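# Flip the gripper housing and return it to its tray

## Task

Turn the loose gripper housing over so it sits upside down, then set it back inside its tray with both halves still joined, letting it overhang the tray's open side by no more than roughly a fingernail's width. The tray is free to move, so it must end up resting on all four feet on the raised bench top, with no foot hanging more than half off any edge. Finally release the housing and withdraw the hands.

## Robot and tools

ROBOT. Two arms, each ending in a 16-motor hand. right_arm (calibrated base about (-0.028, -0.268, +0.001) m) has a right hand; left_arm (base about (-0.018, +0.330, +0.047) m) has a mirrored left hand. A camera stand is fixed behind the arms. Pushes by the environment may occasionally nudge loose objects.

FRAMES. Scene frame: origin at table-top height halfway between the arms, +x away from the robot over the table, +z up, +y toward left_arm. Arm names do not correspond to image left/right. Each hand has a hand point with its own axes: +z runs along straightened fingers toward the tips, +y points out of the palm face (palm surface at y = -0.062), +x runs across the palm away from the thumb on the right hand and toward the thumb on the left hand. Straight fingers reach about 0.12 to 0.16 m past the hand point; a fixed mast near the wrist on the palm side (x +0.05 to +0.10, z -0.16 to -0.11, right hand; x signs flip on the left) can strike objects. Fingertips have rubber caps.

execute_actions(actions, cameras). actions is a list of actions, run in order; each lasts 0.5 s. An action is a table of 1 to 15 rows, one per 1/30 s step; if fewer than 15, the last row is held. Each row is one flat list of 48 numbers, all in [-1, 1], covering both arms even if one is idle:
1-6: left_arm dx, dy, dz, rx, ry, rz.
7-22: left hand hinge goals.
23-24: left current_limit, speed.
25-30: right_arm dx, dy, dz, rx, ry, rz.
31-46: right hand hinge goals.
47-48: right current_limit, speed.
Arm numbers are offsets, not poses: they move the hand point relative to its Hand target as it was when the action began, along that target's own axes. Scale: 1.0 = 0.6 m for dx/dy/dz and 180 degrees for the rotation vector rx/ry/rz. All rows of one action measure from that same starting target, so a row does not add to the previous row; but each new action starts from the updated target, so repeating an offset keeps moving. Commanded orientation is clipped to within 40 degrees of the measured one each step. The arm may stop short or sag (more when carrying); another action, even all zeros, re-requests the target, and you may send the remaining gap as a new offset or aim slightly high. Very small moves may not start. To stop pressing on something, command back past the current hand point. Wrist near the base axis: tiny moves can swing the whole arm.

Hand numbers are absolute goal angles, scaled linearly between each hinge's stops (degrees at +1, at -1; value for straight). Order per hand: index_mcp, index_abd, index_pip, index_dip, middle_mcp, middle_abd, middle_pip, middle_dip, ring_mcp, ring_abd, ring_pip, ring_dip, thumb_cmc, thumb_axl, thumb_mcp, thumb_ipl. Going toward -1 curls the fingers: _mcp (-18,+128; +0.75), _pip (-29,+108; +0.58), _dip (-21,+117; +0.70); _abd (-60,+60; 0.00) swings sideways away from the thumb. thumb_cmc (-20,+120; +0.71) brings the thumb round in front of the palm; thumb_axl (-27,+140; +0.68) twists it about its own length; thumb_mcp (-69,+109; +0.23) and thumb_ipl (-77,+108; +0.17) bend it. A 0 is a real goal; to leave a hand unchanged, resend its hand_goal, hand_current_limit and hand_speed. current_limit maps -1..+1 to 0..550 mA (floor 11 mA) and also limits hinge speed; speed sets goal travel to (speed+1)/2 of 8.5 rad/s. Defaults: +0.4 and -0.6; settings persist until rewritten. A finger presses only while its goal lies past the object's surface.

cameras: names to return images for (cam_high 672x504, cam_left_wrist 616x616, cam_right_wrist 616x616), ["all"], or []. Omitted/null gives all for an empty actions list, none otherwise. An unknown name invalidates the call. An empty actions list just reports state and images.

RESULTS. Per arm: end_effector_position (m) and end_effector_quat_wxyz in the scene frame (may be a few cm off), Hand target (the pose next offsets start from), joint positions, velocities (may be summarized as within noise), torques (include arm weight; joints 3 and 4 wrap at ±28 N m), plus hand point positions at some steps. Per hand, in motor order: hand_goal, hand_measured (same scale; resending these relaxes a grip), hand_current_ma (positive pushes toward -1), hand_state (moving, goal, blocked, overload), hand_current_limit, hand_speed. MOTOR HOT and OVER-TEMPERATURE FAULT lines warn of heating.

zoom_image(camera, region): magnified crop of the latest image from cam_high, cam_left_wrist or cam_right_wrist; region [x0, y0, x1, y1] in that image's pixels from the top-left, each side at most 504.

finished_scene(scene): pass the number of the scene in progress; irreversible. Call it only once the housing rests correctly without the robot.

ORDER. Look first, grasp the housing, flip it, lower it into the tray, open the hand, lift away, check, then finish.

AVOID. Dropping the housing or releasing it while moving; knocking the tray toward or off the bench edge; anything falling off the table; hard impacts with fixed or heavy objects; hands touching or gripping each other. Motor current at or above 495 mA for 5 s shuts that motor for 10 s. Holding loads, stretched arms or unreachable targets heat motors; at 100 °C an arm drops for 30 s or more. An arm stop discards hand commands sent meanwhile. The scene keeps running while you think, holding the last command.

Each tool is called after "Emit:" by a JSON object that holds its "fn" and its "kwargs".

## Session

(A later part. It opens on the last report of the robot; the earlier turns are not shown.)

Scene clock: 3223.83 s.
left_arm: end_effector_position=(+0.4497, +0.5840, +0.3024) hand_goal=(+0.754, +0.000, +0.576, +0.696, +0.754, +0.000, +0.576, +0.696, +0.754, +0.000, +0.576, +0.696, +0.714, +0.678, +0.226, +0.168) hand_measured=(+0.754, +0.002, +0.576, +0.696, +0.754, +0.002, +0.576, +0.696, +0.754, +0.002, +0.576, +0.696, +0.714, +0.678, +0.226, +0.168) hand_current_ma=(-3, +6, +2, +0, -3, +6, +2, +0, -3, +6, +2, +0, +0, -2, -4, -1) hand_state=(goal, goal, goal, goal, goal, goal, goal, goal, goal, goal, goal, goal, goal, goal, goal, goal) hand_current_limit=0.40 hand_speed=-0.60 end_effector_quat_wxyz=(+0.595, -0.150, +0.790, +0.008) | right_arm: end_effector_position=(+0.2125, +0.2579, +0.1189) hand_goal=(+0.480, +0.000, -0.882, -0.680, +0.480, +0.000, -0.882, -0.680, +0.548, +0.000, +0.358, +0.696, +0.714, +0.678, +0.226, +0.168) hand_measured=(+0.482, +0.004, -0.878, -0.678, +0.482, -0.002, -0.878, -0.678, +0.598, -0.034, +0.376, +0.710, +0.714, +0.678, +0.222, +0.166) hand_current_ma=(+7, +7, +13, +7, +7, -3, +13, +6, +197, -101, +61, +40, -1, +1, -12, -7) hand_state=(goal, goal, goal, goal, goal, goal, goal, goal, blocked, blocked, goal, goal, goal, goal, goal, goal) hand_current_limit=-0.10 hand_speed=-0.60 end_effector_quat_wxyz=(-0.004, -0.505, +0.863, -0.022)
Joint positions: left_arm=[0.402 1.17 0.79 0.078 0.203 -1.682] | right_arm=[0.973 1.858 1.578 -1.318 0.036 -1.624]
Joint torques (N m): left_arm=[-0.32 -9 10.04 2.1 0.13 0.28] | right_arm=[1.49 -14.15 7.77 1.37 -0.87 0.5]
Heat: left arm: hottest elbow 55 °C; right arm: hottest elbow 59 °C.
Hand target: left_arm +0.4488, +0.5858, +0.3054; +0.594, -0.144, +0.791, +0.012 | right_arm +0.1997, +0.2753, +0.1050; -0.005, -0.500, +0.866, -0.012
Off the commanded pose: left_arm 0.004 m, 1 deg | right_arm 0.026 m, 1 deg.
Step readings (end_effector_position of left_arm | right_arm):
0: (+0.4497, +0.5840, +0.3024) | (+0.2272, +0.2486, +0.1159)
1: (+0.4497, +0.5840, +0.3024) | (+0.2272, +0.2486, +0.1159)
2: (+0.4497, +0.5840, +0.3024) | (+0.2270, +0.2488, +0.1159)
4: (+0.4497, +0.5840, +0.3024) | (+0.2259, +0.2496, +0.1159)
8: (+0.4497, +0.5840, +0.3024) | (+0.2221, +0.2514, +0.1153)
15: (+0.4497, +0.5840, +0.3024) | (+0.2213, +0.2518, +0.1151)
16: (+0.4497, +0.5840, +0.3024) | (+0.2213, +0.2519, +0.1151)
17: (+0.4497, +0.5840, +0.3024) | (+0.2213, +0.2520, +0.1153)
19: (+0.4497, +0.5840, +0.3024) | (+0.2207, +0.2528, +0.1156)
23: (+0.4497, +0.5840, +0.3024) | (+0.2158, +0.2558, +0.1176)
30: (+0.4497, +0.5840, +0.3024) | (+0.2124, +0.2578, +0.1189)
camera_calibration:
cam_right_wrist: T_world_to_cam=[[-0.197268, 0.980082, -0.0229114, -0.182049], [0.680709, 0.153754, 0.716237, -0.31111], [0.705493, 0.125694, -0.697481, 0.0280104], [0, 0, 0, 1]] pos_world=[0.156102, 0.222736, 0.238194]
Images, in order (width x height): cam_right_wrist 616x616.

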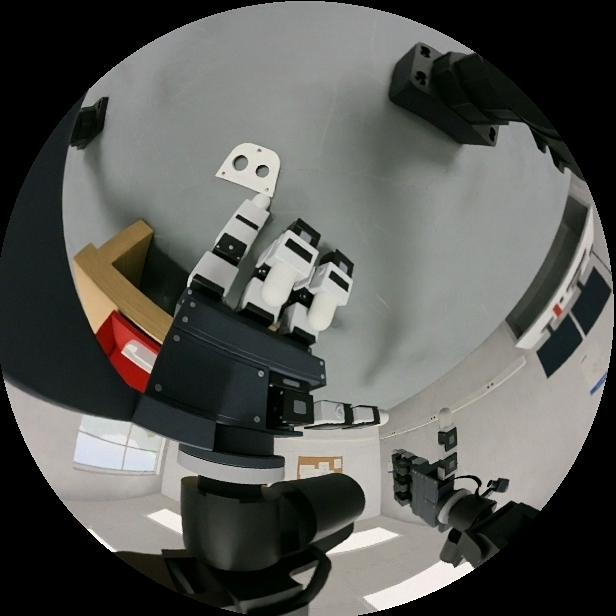

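Emit:
{"fn": "execute_actions", "kwargs": {"actions": [[[0,0,0,0,0,0,0.754,0,0.576,0.696,0.754,0,0.576,0.696,0.754,0,0.576,0.696,0.714,0.678,0.226,0.168,0.4,-0.6,0.0037,-0.02,-0.07,0,0,0,0.48,0,-0.883,-0.681,0.48,0,-0.883,-0.681,0.5485,0,0.358,0.696,0.714,0.678,0.226,0.168,-0.1,-0.6]],[[0,0,0,0,0,0,0.754,0,0.576,0.696,0.754,0,0.576,0.696,0.754,0,0.576,0.696,0.714,0.678,0.226,0.168,0.4,-0.6,0,0.02,0,0,0,0,0.48,0,-0.883,-0.681,0.48,0,-0.883,-0.681,0.754,0,0.577,0.696,0.714,0.678,0.226,0.168,0.1,-0.6]]], "cameras": ["cam_right_wrist"]}}

Emit:
{"fn": "zoom_image", "kwargs": {"camera": "cam_right_wrist", "region": [200, 80, 400, 280]}}

Scene clock: 3244.97 s.
left_arm: end_effector_position=(+0.4497, +0.5840, +0.3024) hand_goal=(+0.754, +0.000, +0.576, +0.696, +0.754, +0.000, +0.576, +0.696, +0.754, +0.000, +0.576, +0.696, +0.714, +0.678, +0.226, +0.168) hand_measured=(+0.754, +0.002, +0.576, +0.696, +0.754, +0.002, +0.576, +0.696, +0.754, +0.002, +0.576, +0.696, +0.714, +0.678, +0.226, +0.168) hand_current_ma=(-3, +6, +2, +0, -3, +6, +2, +0, -3, +6, +2, +0, +0, -2, -4, -1) hand_state=(goal, goal, goal, goal, goal, goal, goal, goal, goal, goal, goal, goal, goal, goal, goal, goal) hand_current_limit=0.40 hand_speed=-0.60 end_effector_quat_wxyz=(+0.595, -0.150, +0.790, +0.008) | right_arm: end_effector_position=(+0.1889, +0.2615, +0.1261) hand_goal=(+0.480, +0.000, -0.882, -0.680, +0.480, +0.000, -0.882, -0.680, +0.754, +0.000, +0.578, +0.696, +0.714, +0.678, +0.226, +0.168) hand_measured=(+0.484, +0.004, -0.878, -0.678, +0.484, -0.002, -0.878, -0.678, +0.724, -0.004, +0.560, +0.690, +0.714, +0.678, +0.222, +0.166) hand_current_ma=(+8, +7, +13, +7, +8, -3, +13, +6, -112, -10, -60, -19, -1, +1, -12, -7) hand_state=(goal, goal, goal, goal, goal, goal, goal, goal, blocked, goal, goal, goal, goal, goal, goal, goal) hand_current_limit=0.10 hand_speed=-0.60 end_effector_quat_wxyz=(-0.028, -0.503, +0.863, -0.022)
Joint positions: left_arm=[0.402 1.17 0.79 0.078 0.203 -1.682] | right_arm=[1.005 1.857 1.591 -1.375 0.011 -1.59]
Joint torques (N m): left_arm=[-0.56 -9.23 10.07 2.06 0.12 0.28] | right_arm=[-1.03 -16.56 11.86 -0.24 -0.01 0.11]
Heat: left arm: hottest elbow 55 °C; right arm: hottest elbow 57 °C.
Hand target: left_arm +0.4488, +0.5858, +0.3054; +0.594, -0.144, +0.791, +0.012 | right_arm +0.1984, +0.2747, +0.1471; -0.005, -0.500, +0.866, -0.012
Off the commanded pose: left_arm 0.004 m, 1 deg | right_arm 0.027 m, 3 deg.
Step readings (end_effector_position of left_arm | right_arm):
0: (+0.4497, +0.5840, +0.3024) | (+0.2125, +0.2579, +0.1189)
1: (+0.4497, +0.5840, +0.3024) | (+0.2126, +0.2579, +0.1191)
2: (+0.4497, +0.5840, +0.3024) | (+0.2124, +0.2576, +0.1195)
4: (+0.4497, +0.5840, +0.3024) | (+0.2103, +0.2571, +0.1208)
8: (+0.4497, +0.5840, +0.3024) | (+0.2032, +0.2541, +0.1218)
15: (+0.4497, +0.5840, +0.3024) | (+0.2012, +0.2535, +0.1237)
16: (+0.4497, +0.5840, +0.3024) | (+0.2012, +0.2536, +0.1238)
17: (+0.4497, +0.5840, +0.3024) | (+0.2008, +0.2538, +0.1238)
19: (+0.4497, +0.5840, +0.3024) | (+0.1995, +0.2548, +0.1238)
23: (+0.4497, +0.5840, +0.3024) | (+0.1945, +0.2585, +0.1256)
30: (+0.4497, +0.5840, +0.3024) | (+0.1888, +0.2614, +0.1261)
camera_calibration:
cam_right_wrist: T_world_to_cam=[[-0.195147, 0.980047, -0.0377634, -0.188562], [0.710557, 0.167816, 0.683335, -0.305901], [0.676037, 0.106517, -0.729128, 0.0638393], [0, 0, 0, 1]] pos_world=[0.137405, 0.229335, 0.248459]
Images, in order (width x height): cam_right_wrist 616x616.

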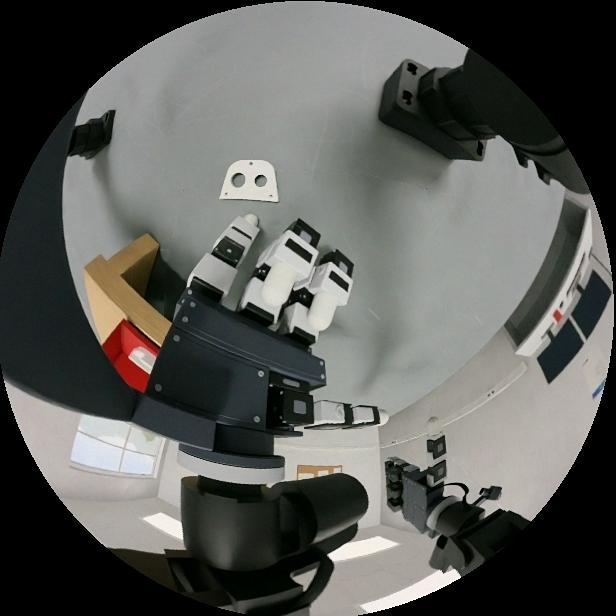

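Scaled by 2.520 from the camera's 616x616 image, which has a finer 880x880 frame.

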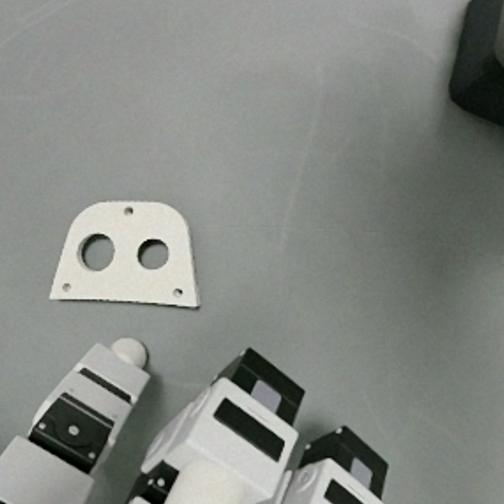

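Emit:
{"fn": "execute_actions", "kwargs": {"actions": [[[0,0,0,0,0,0,0.754,0,0.576,0.696,0.754,0,0.576,0.696,0.754,0,0.576,0.696,0.714,0.678,0.226,0.168,0.4,-0.6,0.0,-0.01,-0.12,0,0,0,0.48,0,-0.883,-0.681,0.48,0,-0.883,-0.681,0.754,0,0.577,0.696,0.714,0.678,0.226,0.168,0.1,-0.6]],[[0,0,0,0,0,0,0.754,0,0.576,0.696,0.754,0,0.576,0.696,0.754,0,0.576,0.696,0.714,0.678,0.226,0.168,0.4,-0.6,0.1,-0.05,-0.083,0,0,0,0.343,0,-0.2405,0.696,0.343,0,-0.2405,0.696,0.95,0,-0.883,-0.681,-0.572,0.678,0.226,0.168,0.1,-0.6]],[[0,0,0,0,0,0,0.754,0,0.576,0.696,0.754,0,0.576,0.696,0.754,0,0.576,0.696,0.714,0.678,0.226,0.168,0.4,-0.6,0.08,-0.035,0,0,0,0,0.343,0,-0.2405,0.696,0.343,0,-0.2405,0.696,0.95,0,-0.883,-0.681,-0.572,0.678,0.226,0.168,0.2,-0.6]],[[0,0,0,0,0,0,0.754,0,0.576,0.696,0.754,0,0.576,0.696,0.754,0,0.576,0.696,0.714,0.678,0.226,0.168,0.4,-0.6,0,0,0,0.1404,-0.0403,-0.0497,0.343,0,-0.2405,0.696,0.343,0,-0.2405,0.696,0.95,0,-0.883,-0.681,-0.572,0.678,0.226,0.168,0.2,-0.6]],[[0,0,0,0,0,0,0.754,0,0.576,0.696,0.754,0,0.576,0.696,0.754,0,0.576,0.696,0.714,0.678,0.226,0.168,0.4,-0.6,0,0,0,0.1404,-0.0403,-0.0497,0.343,0,-0.2405,0.696,0.343,0,-0.2405,0.696,0.95,0,-0.883,-0.681,-0.572,0.678,0.226,0.168,0.2,-0.6]],[[0,0,0,0,0,0,0.754,0,0.576,0.696,0.754,0,0.576,0.696,0.754,0,0.576,0.696,0.714,0.678,0.226,0.168,0.4,-0.6,0,0,0,0.1404,-0.0403,-0.0497,0.343,0,-0.2405,0.696,0.343,0,-0.2405,0.696,0.95,0,-0.883,-0.681,-0.572,0.678,0.226,0.168,0.2,-0.6]]], "cameras": ["cam_high","cam_right_wrist"]}}

Emit:
{"fn": "zoom_image", "kwargs": {"camera": "cam_right_wrist", "region": [300, 80, 560, 340]}}

Scene clock: 3276.93 s.
left_arm: end_effector_position=(+0.4497, +0.5840, +0.3024) hand_goal=(+0.754, +0.000, +0.576, +0.696, +0.754, +0.000, +0.576, +0.696, +0.754, +0.000, +0.576, +0.696, +0.714, +0.678, +0.226, +0.168) hand_measured=(+0.754, +0.002, +0.576, +0.696, +0.754, +0.002, +0.576, +0.696, +0.754, +0.002, +0.576, +0.696, +0.714, +0.678, +0.226, +0.168) hand_current_ma=(-3, +6, +2, +0, -3, +6, +2, +0, -3, +6, +2, +0, +0, -2, -4, -1) hand_state=(goal, goal, goal, goal, goal, goal, goal, goal, goal, goal, goal, goal, goal, goal, goal, goal) hand_current_limit=0.40 hand_speed=-0.60 end_effector_quat_wxyz=(+0.595, -0.150, +0.790, +0.008) | right_arm: end_effector_position=(+0.1903, +0.1581, +0.2644) hand_goal=(+0.344, +0.000, -0.240, +0.696, +0.344, +0.000, -0.240, +0.696, +0.950, +0.000, -0.882, -0.680, -0.572, +0.678, +0.226, +0.168) hand_measured=(+0.340, +0.002, -0.240, +0.694, +0.340, -0.002, -0.240, +0.694, +0.940, -0.002, -0.878, -0.676, -0.570, +0.678, +0.224, +0.166) hand_current_ma=(-12, +6, +1, -6, -12, -3, +1, -5, -28, -3, +9, +8, +5, +1, -8, -6) hand_state=(goal, goal, goal, goal, goal, goal, goal, goal, goal, goal, goal, goal, goal, goal, goal, goal) hand_current_limit=0.20 hand_speed=-0.60 end_effector_quat_wxyz=(-0.419, +0.552, -0.553, +0.462)
Joint positions: left_arm=[0.402 1.17 0.79 0.078 0.203 -1.682] | right_arm=[1.38 1.366 1.201 -0.957 1.323 -2.079]
Joint torques (N m): left_arm=[-0.26 -9.11 10.24 1.91 0.15 0.25] | right_arm=[-1.67 -11.46 9.05 1.31 0.85 0.01]
Heat: left arm: hottest elbow 55 °C; right arm: hottest elbow 60 °C.
Hand target: left_arm +0.4488, +0.5858, +0.3054; +0.594, -0.144, +0.791, +0.012 | right_arm +0.1934, +0.1557, +0.2720; -0.446, +0.564, -0.534, +0.445
Off the commanded pose: left_arm 0.004 m, 1 deg | right_arm 0.009 m, 5 deg.
joint sent to its limit (right arm) — joint 6 (wrist roll), lower limit. The joint targets are off in orientation, not in position.
Step readings (end_effector_position of left_arm | right_arm):
0: (+0.4497, +0.5840, +0.3024) | (+0.1889, +0.2615, +0.1261)
1: (+0.4497, +0.5840, +0.3024) | (+0.1889, +0.2614, +0.1266)
2: (+0.4497, +0.5840, +0.3024) | (+0.1883, +0.2603, +0.1292)
4: (+0.4497, +0.5840, +0.3024) | (+0.1872, +0.2578, +0.1374)
8: (+0.4497, +0.5840, +0.3024) | (+0.1901, +0.2610, +0.1691)
15: (+0.4497, +0.5840, +0.3024) | (+0.1945, +0.2669, +0.2011)
16: (+0.4497, +0.5840, +0.3024) | (+0.1944, +0.2663, +0.2016)
17: (+0.4497, +0.5840, +0.3024) | (+0.1954, +0.2640, +0.2028)
19: (+0.4497, +0.5840, +0.3024) | (+0.1942, +0.2553, +0.2065)
23: (+0.4497, +0.5840, +0.3024) | (+0.1972, +0.2285, +0.2317)
30: (+0.4497, +0.5840, +0.3024) | (+0.2010, +0.2084, +0.2725)
31: (+0.4497, +0.5840, +0.3024) | (+0.2006, +0.2078, +0.2731)
32: (+0.4497, +0.5840, +0.3024) | (+0.1998, +0.2054, +0.2712)
34: (+0.4497, +0.5840, +0.3024) | (+0.1957, +0.1959, +0.2640)
38: (+0.4497, +0.5840, +0.3024) | (+0.1906, +0.1695, +0.2530)
45: (+0.4497, +0.5840, +0.3024) | (+0.1945, +0.1576, +0.2646)
46: (+0.4497, +0.5840, +0.3024) | (+0.1955, +0.1565, +0.2649)
47: (+0.4497, +0.5840, +0.3024) | (+0.2020, +0.1517, +0.2617)
49: (+0.4497, +0.5840, +0.3024) | (+0.2149, +0.1452, +0.2567)
53: (+0.4497, +0.5840, +0.3024) | (+0.2057, +0.1532, +0.2625)
60: (+0.4497, +0.5840, +0.3024) | (+0.1892, +0.1583, +0.2701)
61: (+0.4497, +0.5840, +0.3024) | (+0.1915, +0.1571, +0.2693)
62: (+0.4497, +0.5840, +0.3024) | (+0.2009, +0.1531, +0.2675)
64: (+0.4497, +0.5840, +0.3024) | (+0.2163, +0.1466, +0.2655)
68: (+0.4497, +0.5840, +0.3024) | (+0.2037, +0.1523, +0.2641)
75: (+0.4497, +0.5840, +0.3024) | (+0.1894, +0.1590, +0.2642)
76: (+0.4497, +0.5840, +0.3024) | (+0.1916, +0.1580, +0.2646)
77: (+0.4497, +0.5840, +0.3024) | (+0.2003, +0.1548, +0.2679)
79: (+0.4497, +0.5840, +0.3024) | (+0.2129, +0.1485, +0.2746)
83: (+0.4497, +0.5840, +0.3024) | (+0.1996, +0.1527, +0.2717)
90: (+0.4497, +0.5840, +0.3024) | (+0.1896, +0.1603, +0.2590)
camera_calibration:
cam_right_wrist: T_world_to_cam=[[-0.136692, 0.733294, -0.666029, 0.112283], [-0.554068, 0.500743, 0.66503, -0.191128], [0.821172, 0.45993, 0.337847, -0.19091], [0, 0, 0, 1]] pos_world=[0.0662202, 0.101175, 0.266387]
Images, in order (width x height): cam_high 672x504, cam_right_wrist 616x616.

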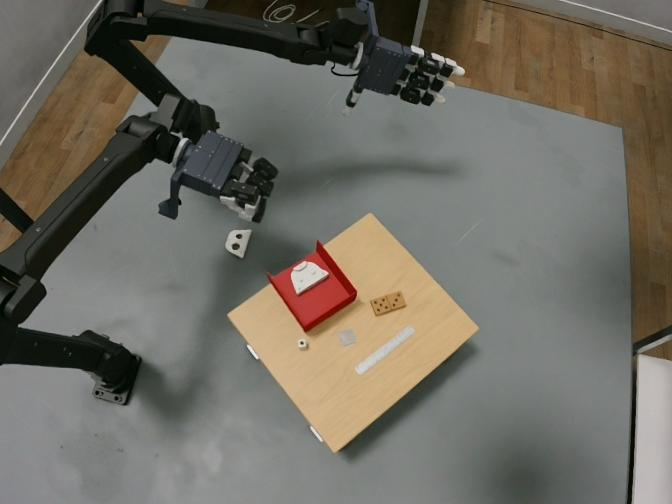

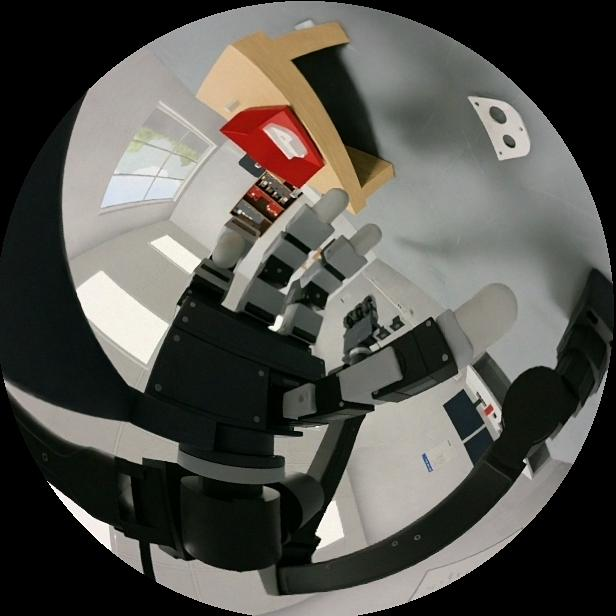

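Scaled by 1.938 from the camera's 616x616 image, which has a finer 880x880 frame.

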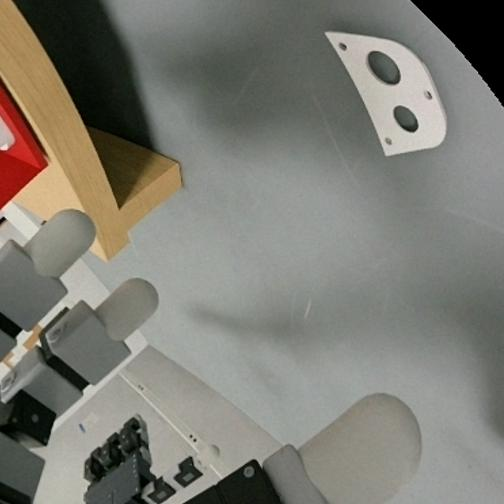

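Emit:
{"fn": "execute_actions", "kwargs": {"actions": [[[0,0,0,0,0,0,0.754,0,0.576,0.696,0.754,0,0.576,0.696,0.754,0,0.576,0.696,0.714,0.678,0.226,0.168,0.4,-0.6,0.0048,0.0992,0.0142,0,0,0,0.343,0,-0.2405,0.696,0.343,0,-0.2405,0.696,0.95,0,-0.883,-0.681,-0.572,0.678,0.226,0.168,0.2,-0.6]],[[0,0,0,0,0,0,0.754,0,0.576,0.696,0.754,0,0.576,0.696,0.754,0,0.576,0.696,0.714,0.678,0.226,0.168,0.4,-0.6,0,0.0897,0.0191,0,0,0,0.343,0,-0.2405,0.696,0.343,0,-0.2405,0.696,0.95,0,-0.883,-0.681,-0.572,0.678,0.226,0.168,0.2,-0.6]],[[0,0,0,0,0,0,0.754,0,0.576,0.696,0.754,0,0.576,0.696,0.754,0,0.576,0.696,0.714,0.678,0.226,0.168,0.4,-0.6,0,0.0652,0.0139,0,0,0,0.343,0,-0.2405,0.696,0.343,0,-0.2405,0.696,0.95,0,-0.883,-0.681,-0.572,0.678,0.226,0.168,0.2,-0.6]]], "cameras": ["cam_right_wrist"]}}

Emit:
{"fn": "zoom_image", "kwargs": {"camera": "cam_right_wrist", "region": [300, 80, 560, 340]}}

Scene clock: 3292.10 s.
left_arm: end_effector_position=(+0.4497, +0.5840, +0.3024) hand_goal=(+0.754, +0.000, +0.576, +0.696, +0.754, +0.000, +0.576, +0.696, +0.754, +0.000, +0.576, +0.696, +0.714, +0.678, +0.226, +0.168) hand_measured=(+0.754, +0.002, +0.576, +0.696, +0.754, +0.002, +0.576, +0.696, +0.754, +0.002, +0.576, +0.696, +0.714, +0.678, +0.226, +0.168) hand_current_ma=(-3, +6, +2, +0, -3, +6, +2, +0, -3, +6, +2, +0, +0, -2, -4, -1) hand_state=(goal, goal, goal, goal, goal, goal, goal, goal, goal, goal, goal, goal, goal, goal, goal, goal) hand_current_limit=0.40 hand_speed=-0.60 end_effector_quat_wxyz=(+0.595, -0.150, +0.790, +0.008) | right_arm: end_effector_position=(+0.1879, +0.1458, +0.1182) hand_goal=(+0.344, +0.000, -0.240, +0.696, +0.344, +0.000, -0.240, +0.696, +0.950, +0.000, -0.882, -0.680, -0.572, +0.678, +0.226, +0.168) hand_measured=(+0.340, +0.002, -0.240, +0.694, +0.340, -0.002, -0.240, +0.694, +0.940, -0.002, -0.878, -0.676, -0.570, +0.678, +0.224, +0.166) hand_current_ma=(-13, +6, +1, -6, -13, -3, +1, -5, -28, -3, +9, +8, +5, +1, -8, -6) hand_state=(goal, goal, goal, goal, goal, goal, goal, goal, goal, goal, goal, goal, goal, goal, goal, goal) hand_current_limit=0.20 hand_speed=-0.60 end_effector_quat_wxyz=(-0.425, +0.548, -0.557, +0.456)
Joint positions: left_arm=[0.402 1.17 0.79 0.078 0.203 -1.682] | right_arm=[1.38 1.472 0.893 -0.522 1.319 -2.081]
Joint torques (N m): left_arm=[-1.38 -9.7 10.07 1.99 0.16 0.31] | right_arm=[-1.08 -8.94 8.08 1.36 0.82 0]
Heat: left arm: hottest elbow 55 °C; right arm: hottest elbow 59 °C.
Hand target: left_arm +0.4488, +0.5858, +0.3054; +0.594, -0.144, +0.791, +0.012 | right_arm +0.1900, +0.1488, +0.1171; -0.446, +0.564, -0.534, +0.445
Off the commanded pose: left_arm 0.004 m, 1 deg | right_arm 0.004 m, 4 deg.
joint sent to its limit (right arm) — joint 6 (wrist roll), lower limit. The joint targets are off in orientation, not in position.
Step readings (end_effector_position of left_arm | right_arm):
0: (+0.4497, +0.5840, +0.3024) | (+0.1903, +0.1580, +0.2644)
1: (+0.4497, +0.5840, +0.3024) | (+0.1903, +0.1580, +0.2638)
2: (+0.4497, +0.5840, +0.3024) | (+0.1905, +0.1586, +0.2612)
4: (+0.4497, +0.5840, +0.3024) | (+0.1903, +0.1573, +0.2507)
8: (+0.4497, +0.5840, +0.3024) | (+0.1877, +0.1460, +0.2181)
15: (+0.4497, +0.5840, +0.3024) | (+0.1881, +0.1467, +0.2113)
16: (+0.4497, +0.5840, +0.3024) | (+0.1882, +0.1471, +0.2112)
17: (+0.4497, +0.5840, +0.3024) | (+0.1883, +0.1480, +0.2092)
19: (+0.4497, +0.5840, +0.3024) | (+0.1886, +0.1495, +0.2022)
23: (+0.4497, +0.5840, +0.3024) | (+0.1876, +0.1438, +0.1735)
30: (+0.4497, +0.5840, +0.3024) | (+0.1877, +0.1451, +0.1559)
31: (+0.4497, +0.5840, +0.3024) | (+0.1878, +0.1456, +0.1562)
32: (+0.4497, +0.5840, +0.3024) | (+0.1881, +0.1470, +0.1556)
34: (+0.4497, +0.5840, +0.3024) | (+0.1884, +0.1491, +0.1517)
38: (+0.4497, +0.5840, +0.3024) | (+0.1879, +0.1461, +0.1323)
45: (+0.4497, +0.5840, +0.3024) | (+0.1878, +0.1451, +0.1179)
camera_calibration:
cam_right_wrist: T_world_to_cam=[[-0.138462, 0.745738, -0.651693, 0.0202731], [-0.555073, 0.486529, 0.674673, -0.0879592], [0.820196, 0.455154, 0.346573, -0.134034], [0, 0, 0, 1]] pos_world=[0.0639177, 0.0886825, 0.119008]
Images, in order (width x height): cam_right_wrist 616x616.

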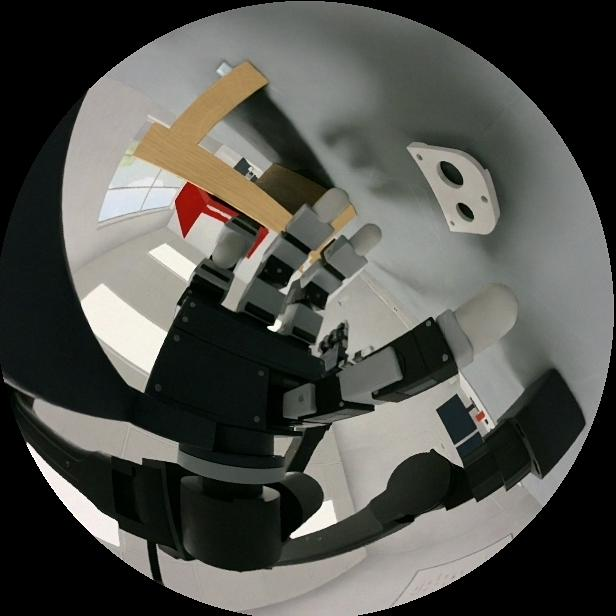

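Scaled by 1.938 from the camera's 616x616 image, which has a finer 880x880 frame.

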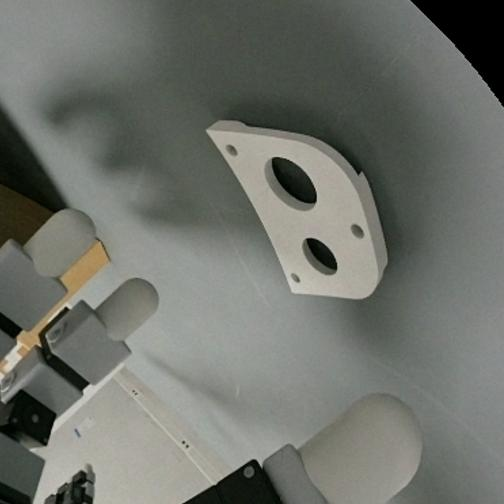

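Emit:
{"fn": "execute_actions", "kwargs": {"actions": [[[0,0,0,0,0,0,0.754,0,0.576,0.696,0.754,0,0.576,0.696,0.754,0,0.576,0.696,0.714,0.678,0.226,0.168,0.4,-0.6,0,0.0587,0.0125,0,0,0,0.343,0,-0.2405,0.696,0.343,0,-0.2405,0.696,0.95,0,-0.883,-0.681,-0.572,0.678,0.226,0.168,0.2,-0.6]],[[0,0,0,0,0,0,0.754,0,0.576,0.696,0.754,0,0.576,0.696,0.754,0,0.576,0.696,0.714,0.678,0.226,0.168,0.4,-0.6,0,0,0,0,0,0,0.343,0,-0.2405,0.696,0.343,0,-0.2405,0.696,0.95,0,-0.883,-0.681,-0.572,0.678,0.226,0.168,0.2,-0.6]]], "cameras": ["cam_right_wrist"]}}

Emit:
{"fn": "zoom_image", "kwargs": {"camera": "cam_right_wrist", "region": [300, 80, 560, 340]}}

Scene clock: 3304.90 s.
left_arm: end_effector_position=(+0.4497, +0.5840, +0.3024) hand_goal=(+0.754, +0.000, +0.576, +0.696, +0.754, +0.000, +0.576, +0.696, +0.754, +0.000, +0.576, +0.696, +0.714, +0.678, +0.226, +0.168) hand_measured=(+0.754, +0.002, +0.576, +0.696, +0.754, +0.002, +0.576, +0.696, +0.754, +0.002, +0.576, +0.696, +0.714, +0.678, +0.226, +0.168) hand_current_ma=(-3, +6, +2, +0, -3, +6, +2, +0, -3, +6, +2, +0, +0, -2, -4, -1) hand_state=(goal, goal, goal, goal, goal, goal, goal, goal, goal, goal, goal, goal, goal, goal, goal, goal) hand_current_limit=0.40 hand_speed=-0.60 end_effector_quat_wxyz=(+0.595, -0.150, +0.790, +0.008) | right_arm: end_effector_position=(+0.1878, +0.1455, +0.0827) hand_goal=(+0.344, +0.000, -0.240, +0.696, +0.344, +0.000, -0.240, +0.696, +0.950, +0.000, -0.882, -0.680, -0.572, +0.678, +0.226, +0.168) hand_measured=(+0.340, +0.002, -0.240, +0.694, +0.340, -0.002, -0.240, +0.694, +0.940, -0.002, -0.878, -0.676, -0.570, +0.678, +0.224, +0.166) hand_current_ma=(-13, +6, +1, -6, -13, -3, +1, -5, -28, -3, +9, +8, +4, +1, -8, -6) hand_state=(goal, goal, goal, goal, goal, goal, goal, goal, goal, goal, goal, goal, goal, goal, goal, goal) hand_current_limit=0.20 hand_speed=-0.60 end_effector_quat_wxyz=(-0.426, +0.548, -0.557, +0.456)
Joint positions: left_arm=[0.402 1.17 0.79 0.078 0.203 -1.682] | right_arm=[1.38 1.533 0.847 -0.413 1.319 -2.081]
Joint torques (N m): left_arm=[-1.2 -9.52 10.43 2.06 0.21 0.27] | right_arm=[-1.26 -9.17 7.54 1.31 0.81 0]
Heat: left arm: hottest elbow 55 °C; right arm: hottest elbow 58 °C.
Hand target: left_arm +0.4488, +0.5858, +0.3054; +0.594, -0.144, +0.791, +0.012 | right_arm +0.1901, +0.1477, +0.0811; -0.446, +0.564, -0.534, +0.445
Off the commanded pose: left_arm 0.004 m, 1 deg | right_arm 0.004 m, 4 deg.
joint sent to its limit (right arm) — joint 6 (wrist roll), lower limit. The joint targets are off in orientation, not in position.
Step readings (end_effector_position of left_arm | right_arm):
0: (+0.4497, +0.5840, +0.3024) | (+0.1879, +0.1458, +0.1182)
1: (+0.4497, +0.5840, +0.3024) | (+0.1879, +0.1461, +0.1183)
2: (+0.4497, +0.5840, +0.3024) | (+0.1881, +0.1470, +0.1176)
4: (+0.4497, +0.5840, +0.3024) | (+0.1884, +0.1491, +0.1137)
8: (+0.4497, +0.5840, +0.3024) | (+0.1880, +0.1466, +0.0957)
15: (+0.4497, +0.5840, +0.3024) | (+0.1877, +0.1446, +0.0824)
16: (+0.4497, +0.5840, +0.3024) | (+0.1877, +0.1450, +0.0825)
17: (+0.4497, +0.5840, +0.3024) | (+0.1878, +0.1452, +0.0826)
19: (+0.4497, +0.5840, +0.3024) | (+0.1878, +0.1453, +0.0826)
23: (+0.4497, +0.5840, +0.3024) | (+0.1878, +0.1454, +0.0827)
30: (+0.4497, +0.5840, +0.3024) | (+0.1878, +0.1455, +0.0827)
camera_calibration:
cam_right_wrist: T_world_to_cam=[[-0.138279, 0.74673, -0.650595, -0.00283289], [-0.555366, 0.485444, 0.675213, -0.0637337], [0.820029, 0.454686, 0.347582, -0.121465], [0, 0, 0, 1]] pos_world=[0.0638178, 0.0882831, 0.0834099]
Images, in order (width x height): cam_right_wrist 616x616.

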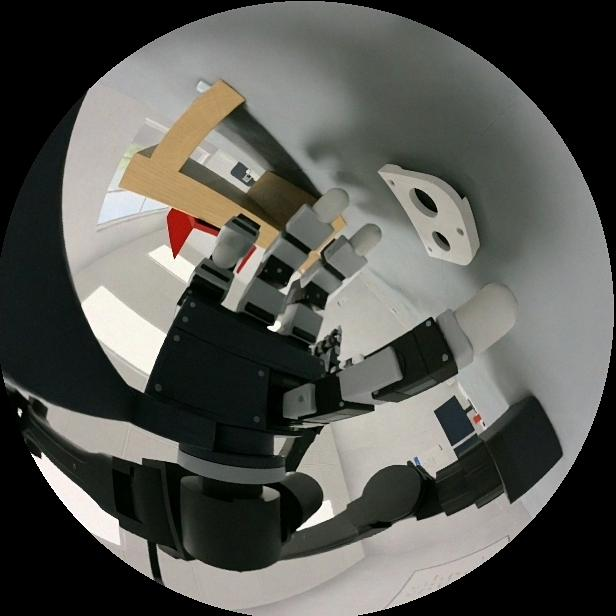

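Scaled by 1.938 from the camera's 616x616 image, which has a finer 880x880 frame.

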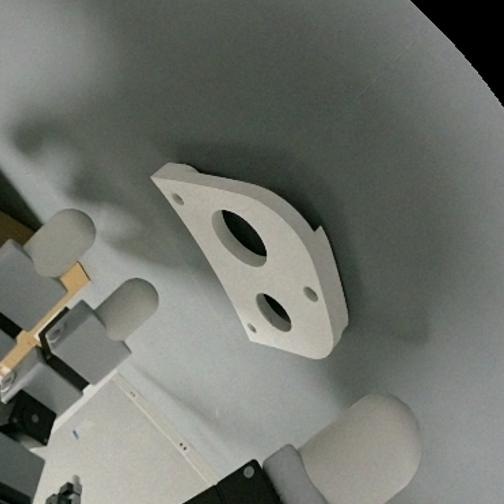

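Emit:
{"fn": "execute_actions", "kwargs": {"actions": [[[0,0,0,0,0,0,0.754,0,0.576,0.696,0.754,0,0.576,0.696,0.754,0,0.576,0.696,0.714,0.678,0.226,0.168,0.4,-0.6,0,0.0228,0.0049,0,0,0,0.343,0,-0.2405,0.696,0.343,0,-0.2405,0.696,0.95,0,-0.883,-0.681,-0.572,0.678,0.226,0.168,0.0,-0.6]],[[0,0,0,0,0,0,0.754,0,0.576,0.696,0.754,0,0.576,0.696,0.754,0,0.576,0.696,0.714,0.678,0.226,0.168,0.4,-0.6,0,0.0098,0.002,0,0,0,0.343,0,-0.2405,0.696,0.343,0,-0.2405,0.696,0.95,0,-0.883,-0.681,-0.572,0.678,0.226,0.168,0.0,-0.6]]], "cameras": []}}

Scene clock: 3315.00 s.
left_arm: end_effector_position=(+0.4497, +0.5840, +0.3024) hand_goal=(+0.754, +0.000, +0.576, +0.696, +0.754, +0.000, +0.576, +0.696, +0.754, +0.000, +0.576, +0.696, +0.714, +0.678, +0.226, +0.168) hand_measured=(+0.754, +0.002, +0.576, +0.696, +0.754, +0.002, +0.576, +0.696, +0.754, +0.002, +0.576, +0.696, +0.714, +0.678, +0.226, +0.168) hand_current_ma=(-3, +6, +2, +0, -3, +6, +2, +0, -3, +6, +2, +0, +0, -2, -4, -1) hand_state=(goal, goal, goal, goal, goal, goal, goal, goal, goal, goal, goal, goal, goal, goal, goal, goal) hand_current_limit=0.40 hand_speed=-0.60 end_effector_quat_wxyz=(+0.595, -0.150, +0.790, +0.008) | right_arm: end_effector_position=(+0.1882, +0.1478, +0.0674) hand_goal=(+0.344, +0.000, -0.240, +0.696, +0.344, +0.000, -0.240, +0.696, +0.950, +0.000, -0.882, -0.680, -0.572, +0.678, +0.226, +0.168) hand_measured=(+0.340, +0.002, -0.240, +0.694, +0.340, -0.002, -0.240, +0.694, +0.940, -0.002, -0.878, -0.676, -0.570, +0.678, +0.224, +0.166) hand_current_ma=(-13, +6, +1, -6, -13, -3, +1, -5, -28, -3, +9, +8, +4, +1, -8, -6) hand_state=(goal, goal, goal, goal, goal, goal, goal, goal, goal, goal, goal, goal, goal, goal, goal, goal) hand_current_limit=0.00 hand_speed=-0.60 end_effector_quat_wxyz=(-0.429, +0.545, -0.560, +0.453)
Joint positions: left_arm=[0.402 1.17 0.79 0.078 0.203 -1.682] | right_arm=[1.38 1.566 0.831 -0.353 1.319 -2.081]
Joint torques (N m): left_arm=[-1.03 -9.7 10.28 1.99 0.16 0.3] | right_arm=[-1.14 -8.88 6.93 1.42 0.75 0]
Heat: left arm: hottest elbow 55 °C; right arm: hottest elbow 57 °C.
Hand target: left_arm +0.4488, +0.5858, +0.3054; +0.594, -0.144, +0.791, +0.012 | right_arm +0.1902, +0.1474, +0.0613; -0.446, +0.564, -0.534, +0.445
Off the commanded pose: left_arm 0.004 m, 1 deg | right_arm 0.007 m, 4 deg.
joint sent to its limit (right arm) — joint 6 (wrist roll), lower limit. The joint targets are off in orientation, not in position.
Step readings (end_effector_position of left_arm | right_arm):
0: (+0.4497, +0.5840, +0.3024) | (+0.1878, +0.1455, +0.0827)
1: (+0.4497, +0.5840, +0.3024) | (+0.1879, +0.1456, +0.0828)
2: (+0.4497, +0.5840, +0.3024) | (+0.1880, +0.1463, +0.0830)
4: (+0.4497, +0.5840, +0.3024) | (+0.1882, +0.1479, +0.0823)
8: (+0.4497, +0.5840, +0.3024) | (+0.1883, +0.1486, +0.0775)
15: (+0.4497, +0.5840, +0.3024) | (+0.1881, +0.1471, +0.0724)
16: (+0.4497, +0.5840, +0.3024) | (+0.1881, +0.1472, +0.0725)
17: (+0.4497, +0.5840, +0.3024) | (+0.1882, +0.1476, +0.0726)
19: (+0.4497, +0.5840, +0.3024) | (+0.1883, +0.1486, +0.0723)
23: (+0.4497, +0.5840, +0.3024) | (+0.1884, +0.1491, +0.0702)
30: (+0.4497, +0.5840, +0.3024) | (+0.1882, +0.1476, +0.0674)
No camera images: "cameras" was empty.

Emit:
{"fn": "execute_actions", "kwargs": {"actions": [[[0,0,0,0,0,0,0.754,0,0.576,0.696,0.754,0,0.576,0.696,0.754,0,0.576,0.696,0.714,0.678,0.226,0.168,0.4,-0.6,0.004,0.0130,0.0028,0,0,0,0.343,0,-0.2405,0.696,0.343,0,-0.2405,0.696,0.95,0,-0.883,-0.681,-0.572,0.678,0.226,0.168,0.0,-0.6]],[[0,0,0,0,0,0,0.754,0,0.576,0.696,0.754,0,0.576,0.696,0.754,0,0.576,0.696,0.714,0.678,0.226,0.168,0.4,-0.6,0,0,0,0,0,0,0.343,0,-0.2405,0.696,0.343,0,-0.2405,0.696,0.95,0,-0.883,-0.681,-0.572,0.678,0.226,0.168,0.0,-0.6]]], "cameras": ["cam_right_wrist"]}}

Emit:
{"fn": "zoom_image", "kwargs": {"camera": "cam_right_wrist", "region": [300, 120, 540, 360]}}

Scene clock: 3320.60 s.
left_arm: end_effector_position=(+0.4497, +0.5840, +0.3024) hand_goal=(+0.754, +0.000, +0.576, +0.696, +0.754, +0.000, +0.576, +0.696, +0.754, +0.000, +0.576, +0.696, +0.714, +0.678, +0.226, +0.168) hand_measured=(+0.754, +0.002, +0.576, +0.696, +0.754, +0.002, +0.576, +0.696, +0.754, +0.002, +0.576, +0.696, +0.714, +0.678, +0.226, +0.168) hand_current_ma=(-3, +6, +2, +0, -3, +6, +2, +0, -3, +6, +2, +0, +0, -2, -4, -1) hand_state=(goal, goal, goal, goal, goal, goal, goal, goal, goal, goal, goal, goal, goal, goal, goal, goal) hand_current_limit=0.40 hand_speed=-0.60 end_effector_quat_wxyz=(+0.595, -0.150, +0.790, +0.008) | right_arm: end_effector_position=(+0.1878, +0.1454, +0.0592) hand_goal=(+0.344, +0.000, -0.240, +0.696, +0.344, +0.000, -0.240, +0.696, +0.950, +0.000, -0.882, -0.680, -0.572, +0.678, +0.226, +0.168) hand_measured=(+0.340, +0.002, -0.240, +0.694, +0.340, -0.002, -0.240, +0.694, +0.940, -0.002, -0.878, -0.676, -0.570, +0.678, +0.224, +0.166) hand_current_ma=(-13, +6, +1, -6, -13, -3, +1, -5, -28, -3, +9, +8, +4, +1, -8, -6) hand_state=(goal, goal, goal, goal, goal, goal, goal, goal, goal, goal, goal, goal, goal, goal, goal, goal) hand_current_limit=0.00 hand_speed=-0.60 end_effector_quat_wxyz=(-0.429, +0.545, -0.559, +0.454)
Joint positions: left_arm=[0.402 1.17 0.79 0.078 0.203 -1.682] | right_arm=[1.38 1.578 0.817 -0.328 1.319 -2.081]
Joint torques (N m): left_arm=[-0.73 -9.05 10.17 2.09 0.15 0.27] | right_arm=[-1.14 -9 6.8 1.25 0.75 0.02]
Heat: left arm: hottest elbow 55 °C; right arm: hottest elbow 57 °C.
Hand target: left_arm +0.4488, +0.5858, +0.3054; +0.594, -0.144, +0.791, +0.012 | right_arm +0.1903, +0.1447, +0.0534; -0.446, +0.564, -0.534, +0.445
Off the commanded pose: left_arm 0.004 m, 1 deg | right_arm 0.006 m, 4 deg.
joint sent to its limit (right arm) — joint 6 (wrist roll), lower limit. The joint targets are off in orientation, not in position.
Step readings (end_effector_position of left_arm | right_arm):
0: (+0.4497, +0.5840, +0.3024) | (+0.1882, +0.1478, +0.0674)
1: (+0.4497, +0.5840, +0.3024) | (+0.1882, +0.1478, +0.0675)
2: (+0.4497, +0.5840, +0.3024) | (+0.1882, +0.1479, +0.0672)
4: (+0.4497, +0.5840, +0.3024) | (+0.1882, +0.1481, +0.0663)
8: (+0.4497, +0.5840, +0.3024) | (+0.1879, +0.1461, +0.0618)
15: (+0.4497, +0.5840, +0.3024) | (+0.1878, +0.1453, +0.0591)
16: (+0.4497, +0.5840, +0.3024) | (+0.1878, +0.1454, +0.0592)
17: (+0.4497, +0.5840, +0.3024) | (+0.1878, +0.1454, +0.0592)
19: (+0.4497, +0.5840, +0.3024) | (+0.1878, +0.1454, +0.0592)
23: (+0.4497, +0.5840, +0.3024) | (+0.1878, +0.1454, +0.0592)
30: (+0.4497, +0.5840, +0.3024) | (+0.1878, +0.1454, +0.0592)
camera_calibration:
cam_right_wrist: T_world_to_cam=[[-0.137166, 0.753535, -0.642939, -0.0197625], [-0.556518, 0.478324, 0.679333, -0.0468767], [0.819435, 0.450988, 0.353746, -0.113025], [0, 0, 0, 1]] pos_world=[0.0638184, 0.0882871, 0.0591212]
Images, in order (width x height): cam_right_wrist 616x616.

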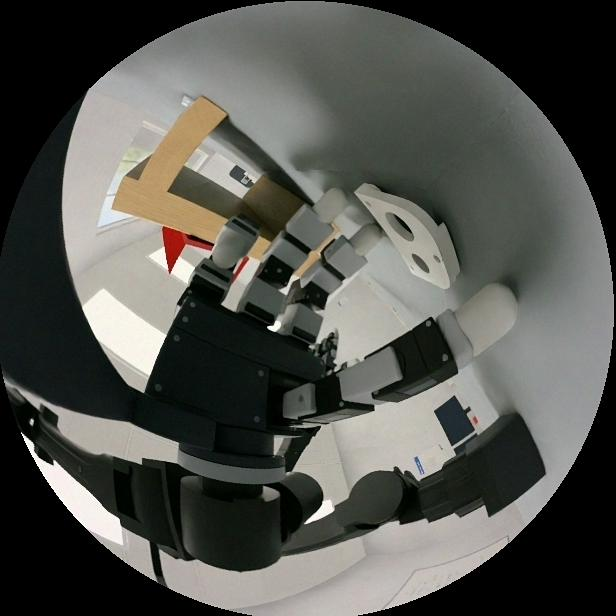

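Scaled by 2.100 from the camera's 616x616 image, which has a finer 880x880 frame.

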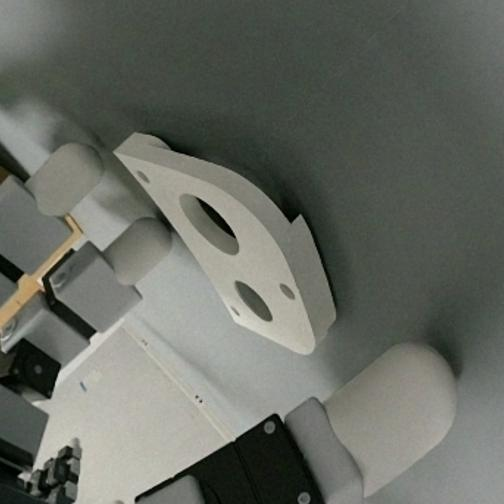

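Emit:
{"fn": "execute_actions", "kwargs": {"actions": [[[0,0,0,0,0,0,0.754,0,0.576,0.696,0.754,0,0.576,0.696,0.754,0,0.576,0.696,0.714,0.678,0.226,0.168,0.4,-0.6,0,0,0,0,0,0,0.12,0,-0.2405,0.696,0.11,0,-0.2405,0.696,0.95,0,-0.883,-0.681,-0.572,0.678,0.091,0.168,-0.2,-0.9]],[[0,0,0,0,0,0,0.754,0,0.576,0.696,0.754,0,0.576,0.696,0.754,0,0.576,0.696,0.714,0.678,0.226,0.168,0.4,-0.6,0,0,0,0,0,0,0.0965,0,-0.2405,0.696,0.05,0,-0.2405,0.696,0.95,0,-0.883,-0.681,-0.572,0.678,0.051,0.168,0.0,-0.92]],[[0,0,0,0,0,0,0.754,0,0.576,0.696,0.754,0,0.576,0.696,0.754,0,0.576,0.696,0.714,0.678,0.226,0.168,0.4,-0.6,0,0,0,0,0,0,0.0965,0,-0.2405,0.696,0.05,0,-0.2405,0.696,0.95,0,-0.883,-0.681,-0.572,0.678,0.051,0.168,0.1,-0.92]]], "cameras": ["cam_right_wrist"]}}

Emit:
{"fn": "zoom_image", "kwargs": {"camera": "cam_right_wrist", "region": [300, 120, 540, 360]}}

Scene clock: 3331.93 s.
left_arm: end_effector_position=(+0.4497, +0.5840, +0.3024) hand_goal=(+0.754, +0.000, +0.576, +0.696, +0.754, +0.000, +0.576, +0.696, +0.754, +0.000, +0.576, +0.696, +0.714, +0.678, +0.226, +0.168) hand_measured=(+0.754, +0.002, +0.576, +0.696, +0.754, +0.002, +0.576, +0.696, +0.754, +0.002, +0.576, +0.696, +0.714, +0.678, +0.226, +0.168) hand_current_ma=(-3, +6, +2, +0, -3, +6, +2, +0, -3, +6, +2, +0, +0, -2, -4, -1) hand_state=(goal, goal, goal, goal, goal, goal, goal, goal, goal, goal, goal, goal, goal, goal, goal, goal) hand_current_limit=0.40 hand_speed=-0.60 end_effector_quat_wxyz=(+0.595, -0.150, +0.790, +0.008) | right_arm: end_effector_position=(+0.1906, +0.1449, +0.0608) hand_goal=(+0.096, +0.000, -0.240, +0.696, +0.050, +0.000, -0.240, +0.696, +0.950, +0.000, -0.882, -0.680, -0.572, +0.678, +0.052, +0.168) hand_measured=(+0.140, +0.002, -0.230, +0.702, +0.082, -0.002, -0.232, +0.698, +0.940, -0.002, -0.878, -0.676, -0.564, +0.678, +0.062, +0.172) hand_current_ma=(+176, +5, +29, +15, +122, -6, +24, +7, -28, -3, +9, +8, +26, +1, +35, +11) hand_state=(blocked, goal, goal, goal, blocked, goal, goal, goal, goal, goal, goal, goal, goal, goal, goal, goal) hand_current_limit=0.10 hand_speed=-0.92 end_effector_quat_wxyz=(-0.431, +0.540, -0.561, +0.456)
Joint positions: left_arm=[0.402 1.17 0.79 0.078 0.203 -1.682] | right_arm=[1.376 1.578 0.817 -0.321 1.328 -2.081]
Joint torques (N m): left_arm=[-1.14 -9.82 10.22 2.03 0.19 0.26] | right_arm=[-0.5 -8.94 6.75 1.1 0.41 0]
Heat: left arm: hottest elbow 55 °C; right arm: hottest elbow 56 °C.
Hand target: left_arm +0.4488, +0.5858, +0.3054; +0.594, -0.144, +0.791, +0.012 | right_arm +0.1903, +0.1448, +0.0534; -0.446, +0.564, -0.534, +0.445
Off the commanded pose: left_arm 0.004 m, 1 deg | right_arm 0.007 m, 5 deg.
joint sent to its limit (right arm) — joint 6 (wrist roll), lower limit. The joint targets are off in orientation, not in position.
Step readings (end_effector_position of left_arm | right_arm):
0: (+0.4497, +0.5840, +0.3024) | (+0.1878, +0.1454, +0.0592)
1: (+0.4497, +0.5840, +0.3024) | (+0.1878, +0.1454, +0.0592)
2: (+0.4497, +0.5840, +0.3024) | (+0.1878, +0.1454, +0.0592)
4: (+0.4497, +0.5840, +0.3024) | (+0.1879, +0.1454, +0.0592)
8: (+0.4497, +0.5840, +0.3024) | (+0.1883, +0.1455, +0.0597)
15: (+0.4497, +0.5840, +0.3024) | (+0.1894, +0.1453, +0.0604)
16: (+0.4497, +0.5840, +0.3024) | (+0.1896, +0.1452, +0.0605)
17: (+0.4497, +0.5840, +0.3024) | (+0.1896, +0.1453, +0.0605)
19: (+0.4497, +0.5840, +0.3024) | (+0.1900, +0.1451, +0.0606)
23: (+0.4497, +0.5840, +0.3024) | (+0.1905, +0.1450, +0.0608)
30: (+0.4497, +0.5840, +0.3024) | (+0.1906, +0.1449, +0.0608)
31: (+0.4497, +0.5840, +0.3024) | (+0.1906, +0.1449, +0.0608)
32: (+0.4497, +0.5840, +0.3024) | (+0.1906, +0.1449, +0.0608)
34: (+0.4497, +0.5840, +0.3024) | (+0.1906, +0.1449, +0.0608)
38: (+0.4497, +0.5840, +0.3024) | (+0.1906, +0.1449, +0.0608)
45: (+0.4497, +0.5840, +0.3024) | (+0.1906, +0.1449, +0.0608)
camera_calibration:
cam_right_wrist: T_world_to_cam=[[-0.12534, 0.757643, -0.640521, -0.020906], [-0.558685, 0.479614, 0.67664, -0.0457924], [0.819854, 0.44266, 0.363169, -0.115185], [0, 0, 0, 1]] pos_world=[0.0662306, 0.0887895, 0.0594257]
Images, in order (width x height): cam_right_wrist 616x616.

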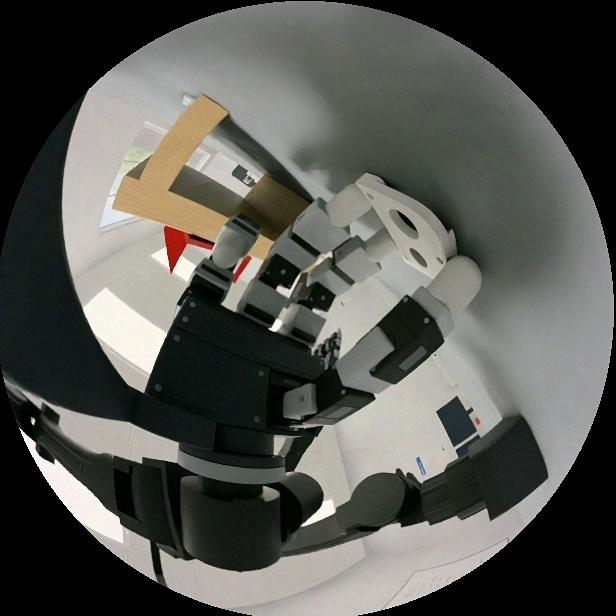

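Scaled by 2.100 from the camera's 616x616 image, which has a finer 880x880 frame.

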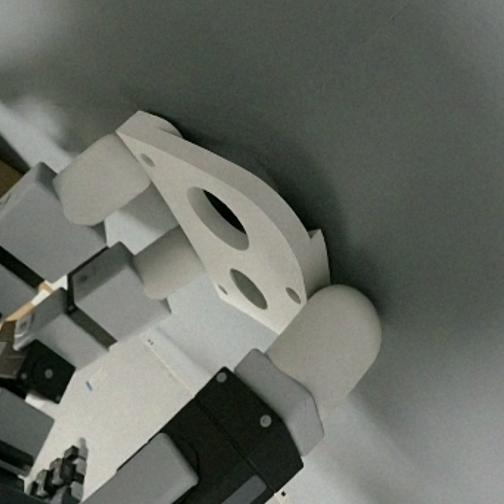

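Emit:
{"fn": "execute_actions", "kwargs": {"actions": [[[0,0,0,0,0,0,0.754,0,0.576,0.696,0.754,0,0.576,0.696,0.754,0,0.576,0.696,0.714,0.678,0.226,0.168,0.4,-0.6,0,0,0,0,0,0,0.0965,0,-0.2405,0.696,0.05,0,-0.2405,0.696,0.95,0,-0.883,-0.681,-0.572,0.678,0.01,0.168,0.1,-0.92]],[[0,0,0,0,0,0,0.754,0,0.576,0.696,0.754,0,0.576,0.696,0.754,0,0.576,0.696,0.714,0.678,0.226,0.168,0.4,-0.6,0,-0.0652,-0.0139,0,0,0,0.07,0,-0.2405,0.696,0.03,0,-0.2405,0.696,0.95,0,-0.883,-0.681,-0.572,0.678,0.01,0.168,0.1,-0.92]],[[0,0,0,0,0,0,0.754,0,0.576,0.696,0.754,0,0.576,0.696,0.754,0,0.576,0.696,0.714,0.678,0.226,0.168,0.4,-0.6,0,-0.0652,-0.0139,0,0,0,0.05,0,-0.2405,0.696,0.02,0,-0.2405,0.696,0.95,0,-0.883,-0.681,-0.572,0.678,0.01,0.168,0.1,-0.92]]], "cameras": ["cam_right_wrist"]}}

Emit:
{"fn": "zoom_image", "kwargs": {"camera": "cam_right_wrist", "region": [300, 120, 540, 360]}}

Scene clock: 3340.27 s.
left_arm: end_effector_position=(+0.4497, +0.5840, +0.3024) hand_goal=(+0.754, +0.000, +0.576, +0.696, +0.754, +0.000, +0.576, +0.696, +0.754, +0.000, +0.576, +0.696, +0.714, +0.678, +0.226, +0.168) hand_measured=(+0.754, +0.002, +0.576, +0.696, +0.754, +0.002, +0.576, +0.696, +0.754, +0.002, +0.576, +0.696, +0.714, +0.678, +0.226, +0.168) hand_current_ma=(-3, +6, +2, +0, -3, +6, +2, +0, -3, +6, +2, +0, +0, -2, -4, -1) hand_state=(goal, goal, goal, goal, goal, goal, goal, goal, goal, goal, goal, goal, goal, goal, goal, goal) hand_current_limit=0.40 hand_speed=-0.60 end_effector_quat_wxyz=(+0.595, -0.150, +0.790, +0.008) | right_arm: end_effector_position=(+0.1879, +0.1316, +0.1154) hand_goal=(+0.050, +0.000, -0.240, +0.696, +0.020, +0.000, -0.240, +0.696, +0.950, +0.000, -0.882, -0.680, -0.572, +0.678, +0.010, +0.168) hand_measured=(+0.120, +0.004, -0.218, +0.706, +0.068, -0.006, -0.226, +0.702, +0.940, -0.002, -0.878, -0.676, -0.558, +0.680, +0.052, +0.186) hand_current_ma=(+294, +7, +69, +33, +192, -12, +44, +18, -28, -3, +9, +8, +43, +5, +202, +83) hand_state=(blocked, goal, blocked, goal, blocked, goal, goal, goal, goal, goal, goal, goal, goal, goal, blocked, goal) hand_current_limit=0.10 hand_speed=-0.92 end_effector_quat_wxyz=(-0.416, +0.553, -0.552, +0.466)
Joint positions: left_arm=[0.402 1.17 0.79 0.078 0.203 -1.682] | right_arm=[1.376 1.455 0.87 -0.544 1.324 -2.082]
Joint torques (N m): left_arm=[-0.91 -9.23 10.21 1.89 0.16 0.25] | right_arm=[-0.67 -9.99 11.18 0.36 0.72 0]
Heat: left arm: hottest elbow 55 °C; right arm: hottest elbow 55 °C.
Hand target: left_arm +0.4488, +0.5858, +0.3054; +0.594, -0.144, +0.791, +0.012 | right_arm +0.1900, +0.1468, +0.1333; -0.446, +0.564, -0.534, +0.445
Off the commanded pose: left_arm 0.004 m, 1 deg | right_arm 0.024 m, 5 deg.
joint sent to its limit (right arm) — joint 6 (wrist roll), lower limit. The joint targets are off in orientation, not in position.
Step readings (end_effector_position of left_arm | right_arm):
0: (+0.4497, +0.5840, +0.3024) | (+0.1906, +0.1449, +0.0608)
1: (+0.4497, +0.5840, +0.3024) | (+0.1906, +0.1449, +0.0608)
2: (+0.4497, +0.5840, +0.3024) | (+0.1906, +0.1449, +0.0608)
4: (+0.4497, +0.5840, +0.3024) | (+0.1906, +0.1449, +0.0608)
8: (+0.4497, +0.5840, +0.3024) | (+0.1906, +0.1449, +0.0608)
15: (+0.4497, +0.5840, +0.3024) | (+0.1906, +0.1449, +0.0608)
16: (+0.4497, +0.5840, +0.3024) | (+0.1906, +0.1449, +0.0608)
17: (+0.4497, +0.5840, +0.3024) | (+0.1905, +0.1442, +0.0607)
19: (+0.4497, +0.5840, +0.3024) | (+0.1896, +0.1407, +0.0618)
23: (+0.4497, +0.5840, +0.3024) | (+0.1881, +0.1330, +0.0679)
30: (+0.4497, +0.5840, +0.3024) | (+0.1876, +0.1300, +0.0735)
31: (+0.4497, +0.5840, +0.3024) | (+0.1875, +0.1295, +0.0733)
32: (+0.4497, +0.5840, +0.3024) | (+0.1873, +0.1284, +0.0740)
34: (+0.4497, +0.5840, +0.3024) | (+0.1867, +0.1248, +0.0783)
38: (+0.4497, +0.5840, +0.3024) | (+0.1869, +0.1259, +0.0982)
45: (+0.4497, +0.5840, +0.3024) | (+0.1881, +0.1326, +0.1158)
camera_calibration:
cam_right_wrist: T_world_to_cam=[[-0.134209, 0.727362, -0.673003, 0.0332612], [-0.552153, 0.509063, 0.660289, -0.0810357], [0.82287, 0.460217, 0.333294, -0.12627], [0, 0, 0, 1]] pos_world=[0.063624, 0.0751711, 0.117977]
Images, in order (width x height): cam_right_wrist 616x616.

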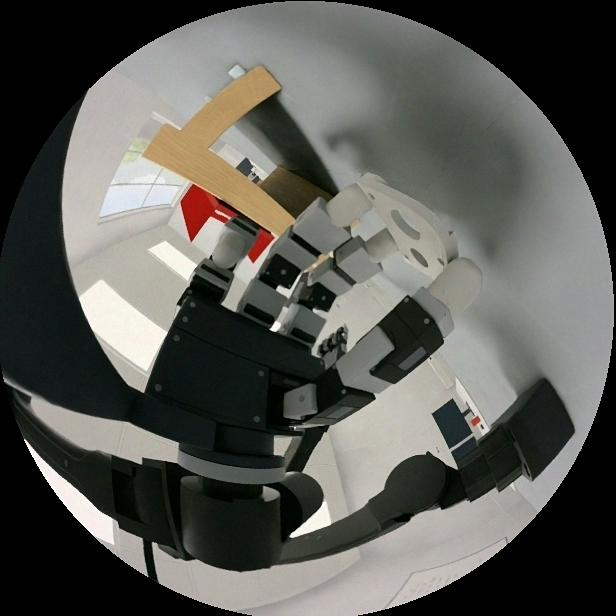

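Scaled by 2.100 from the camera's 616x616 image, which has a finer 880x880 frame.

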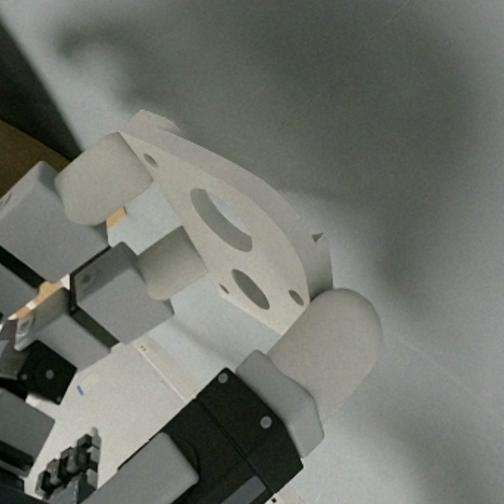

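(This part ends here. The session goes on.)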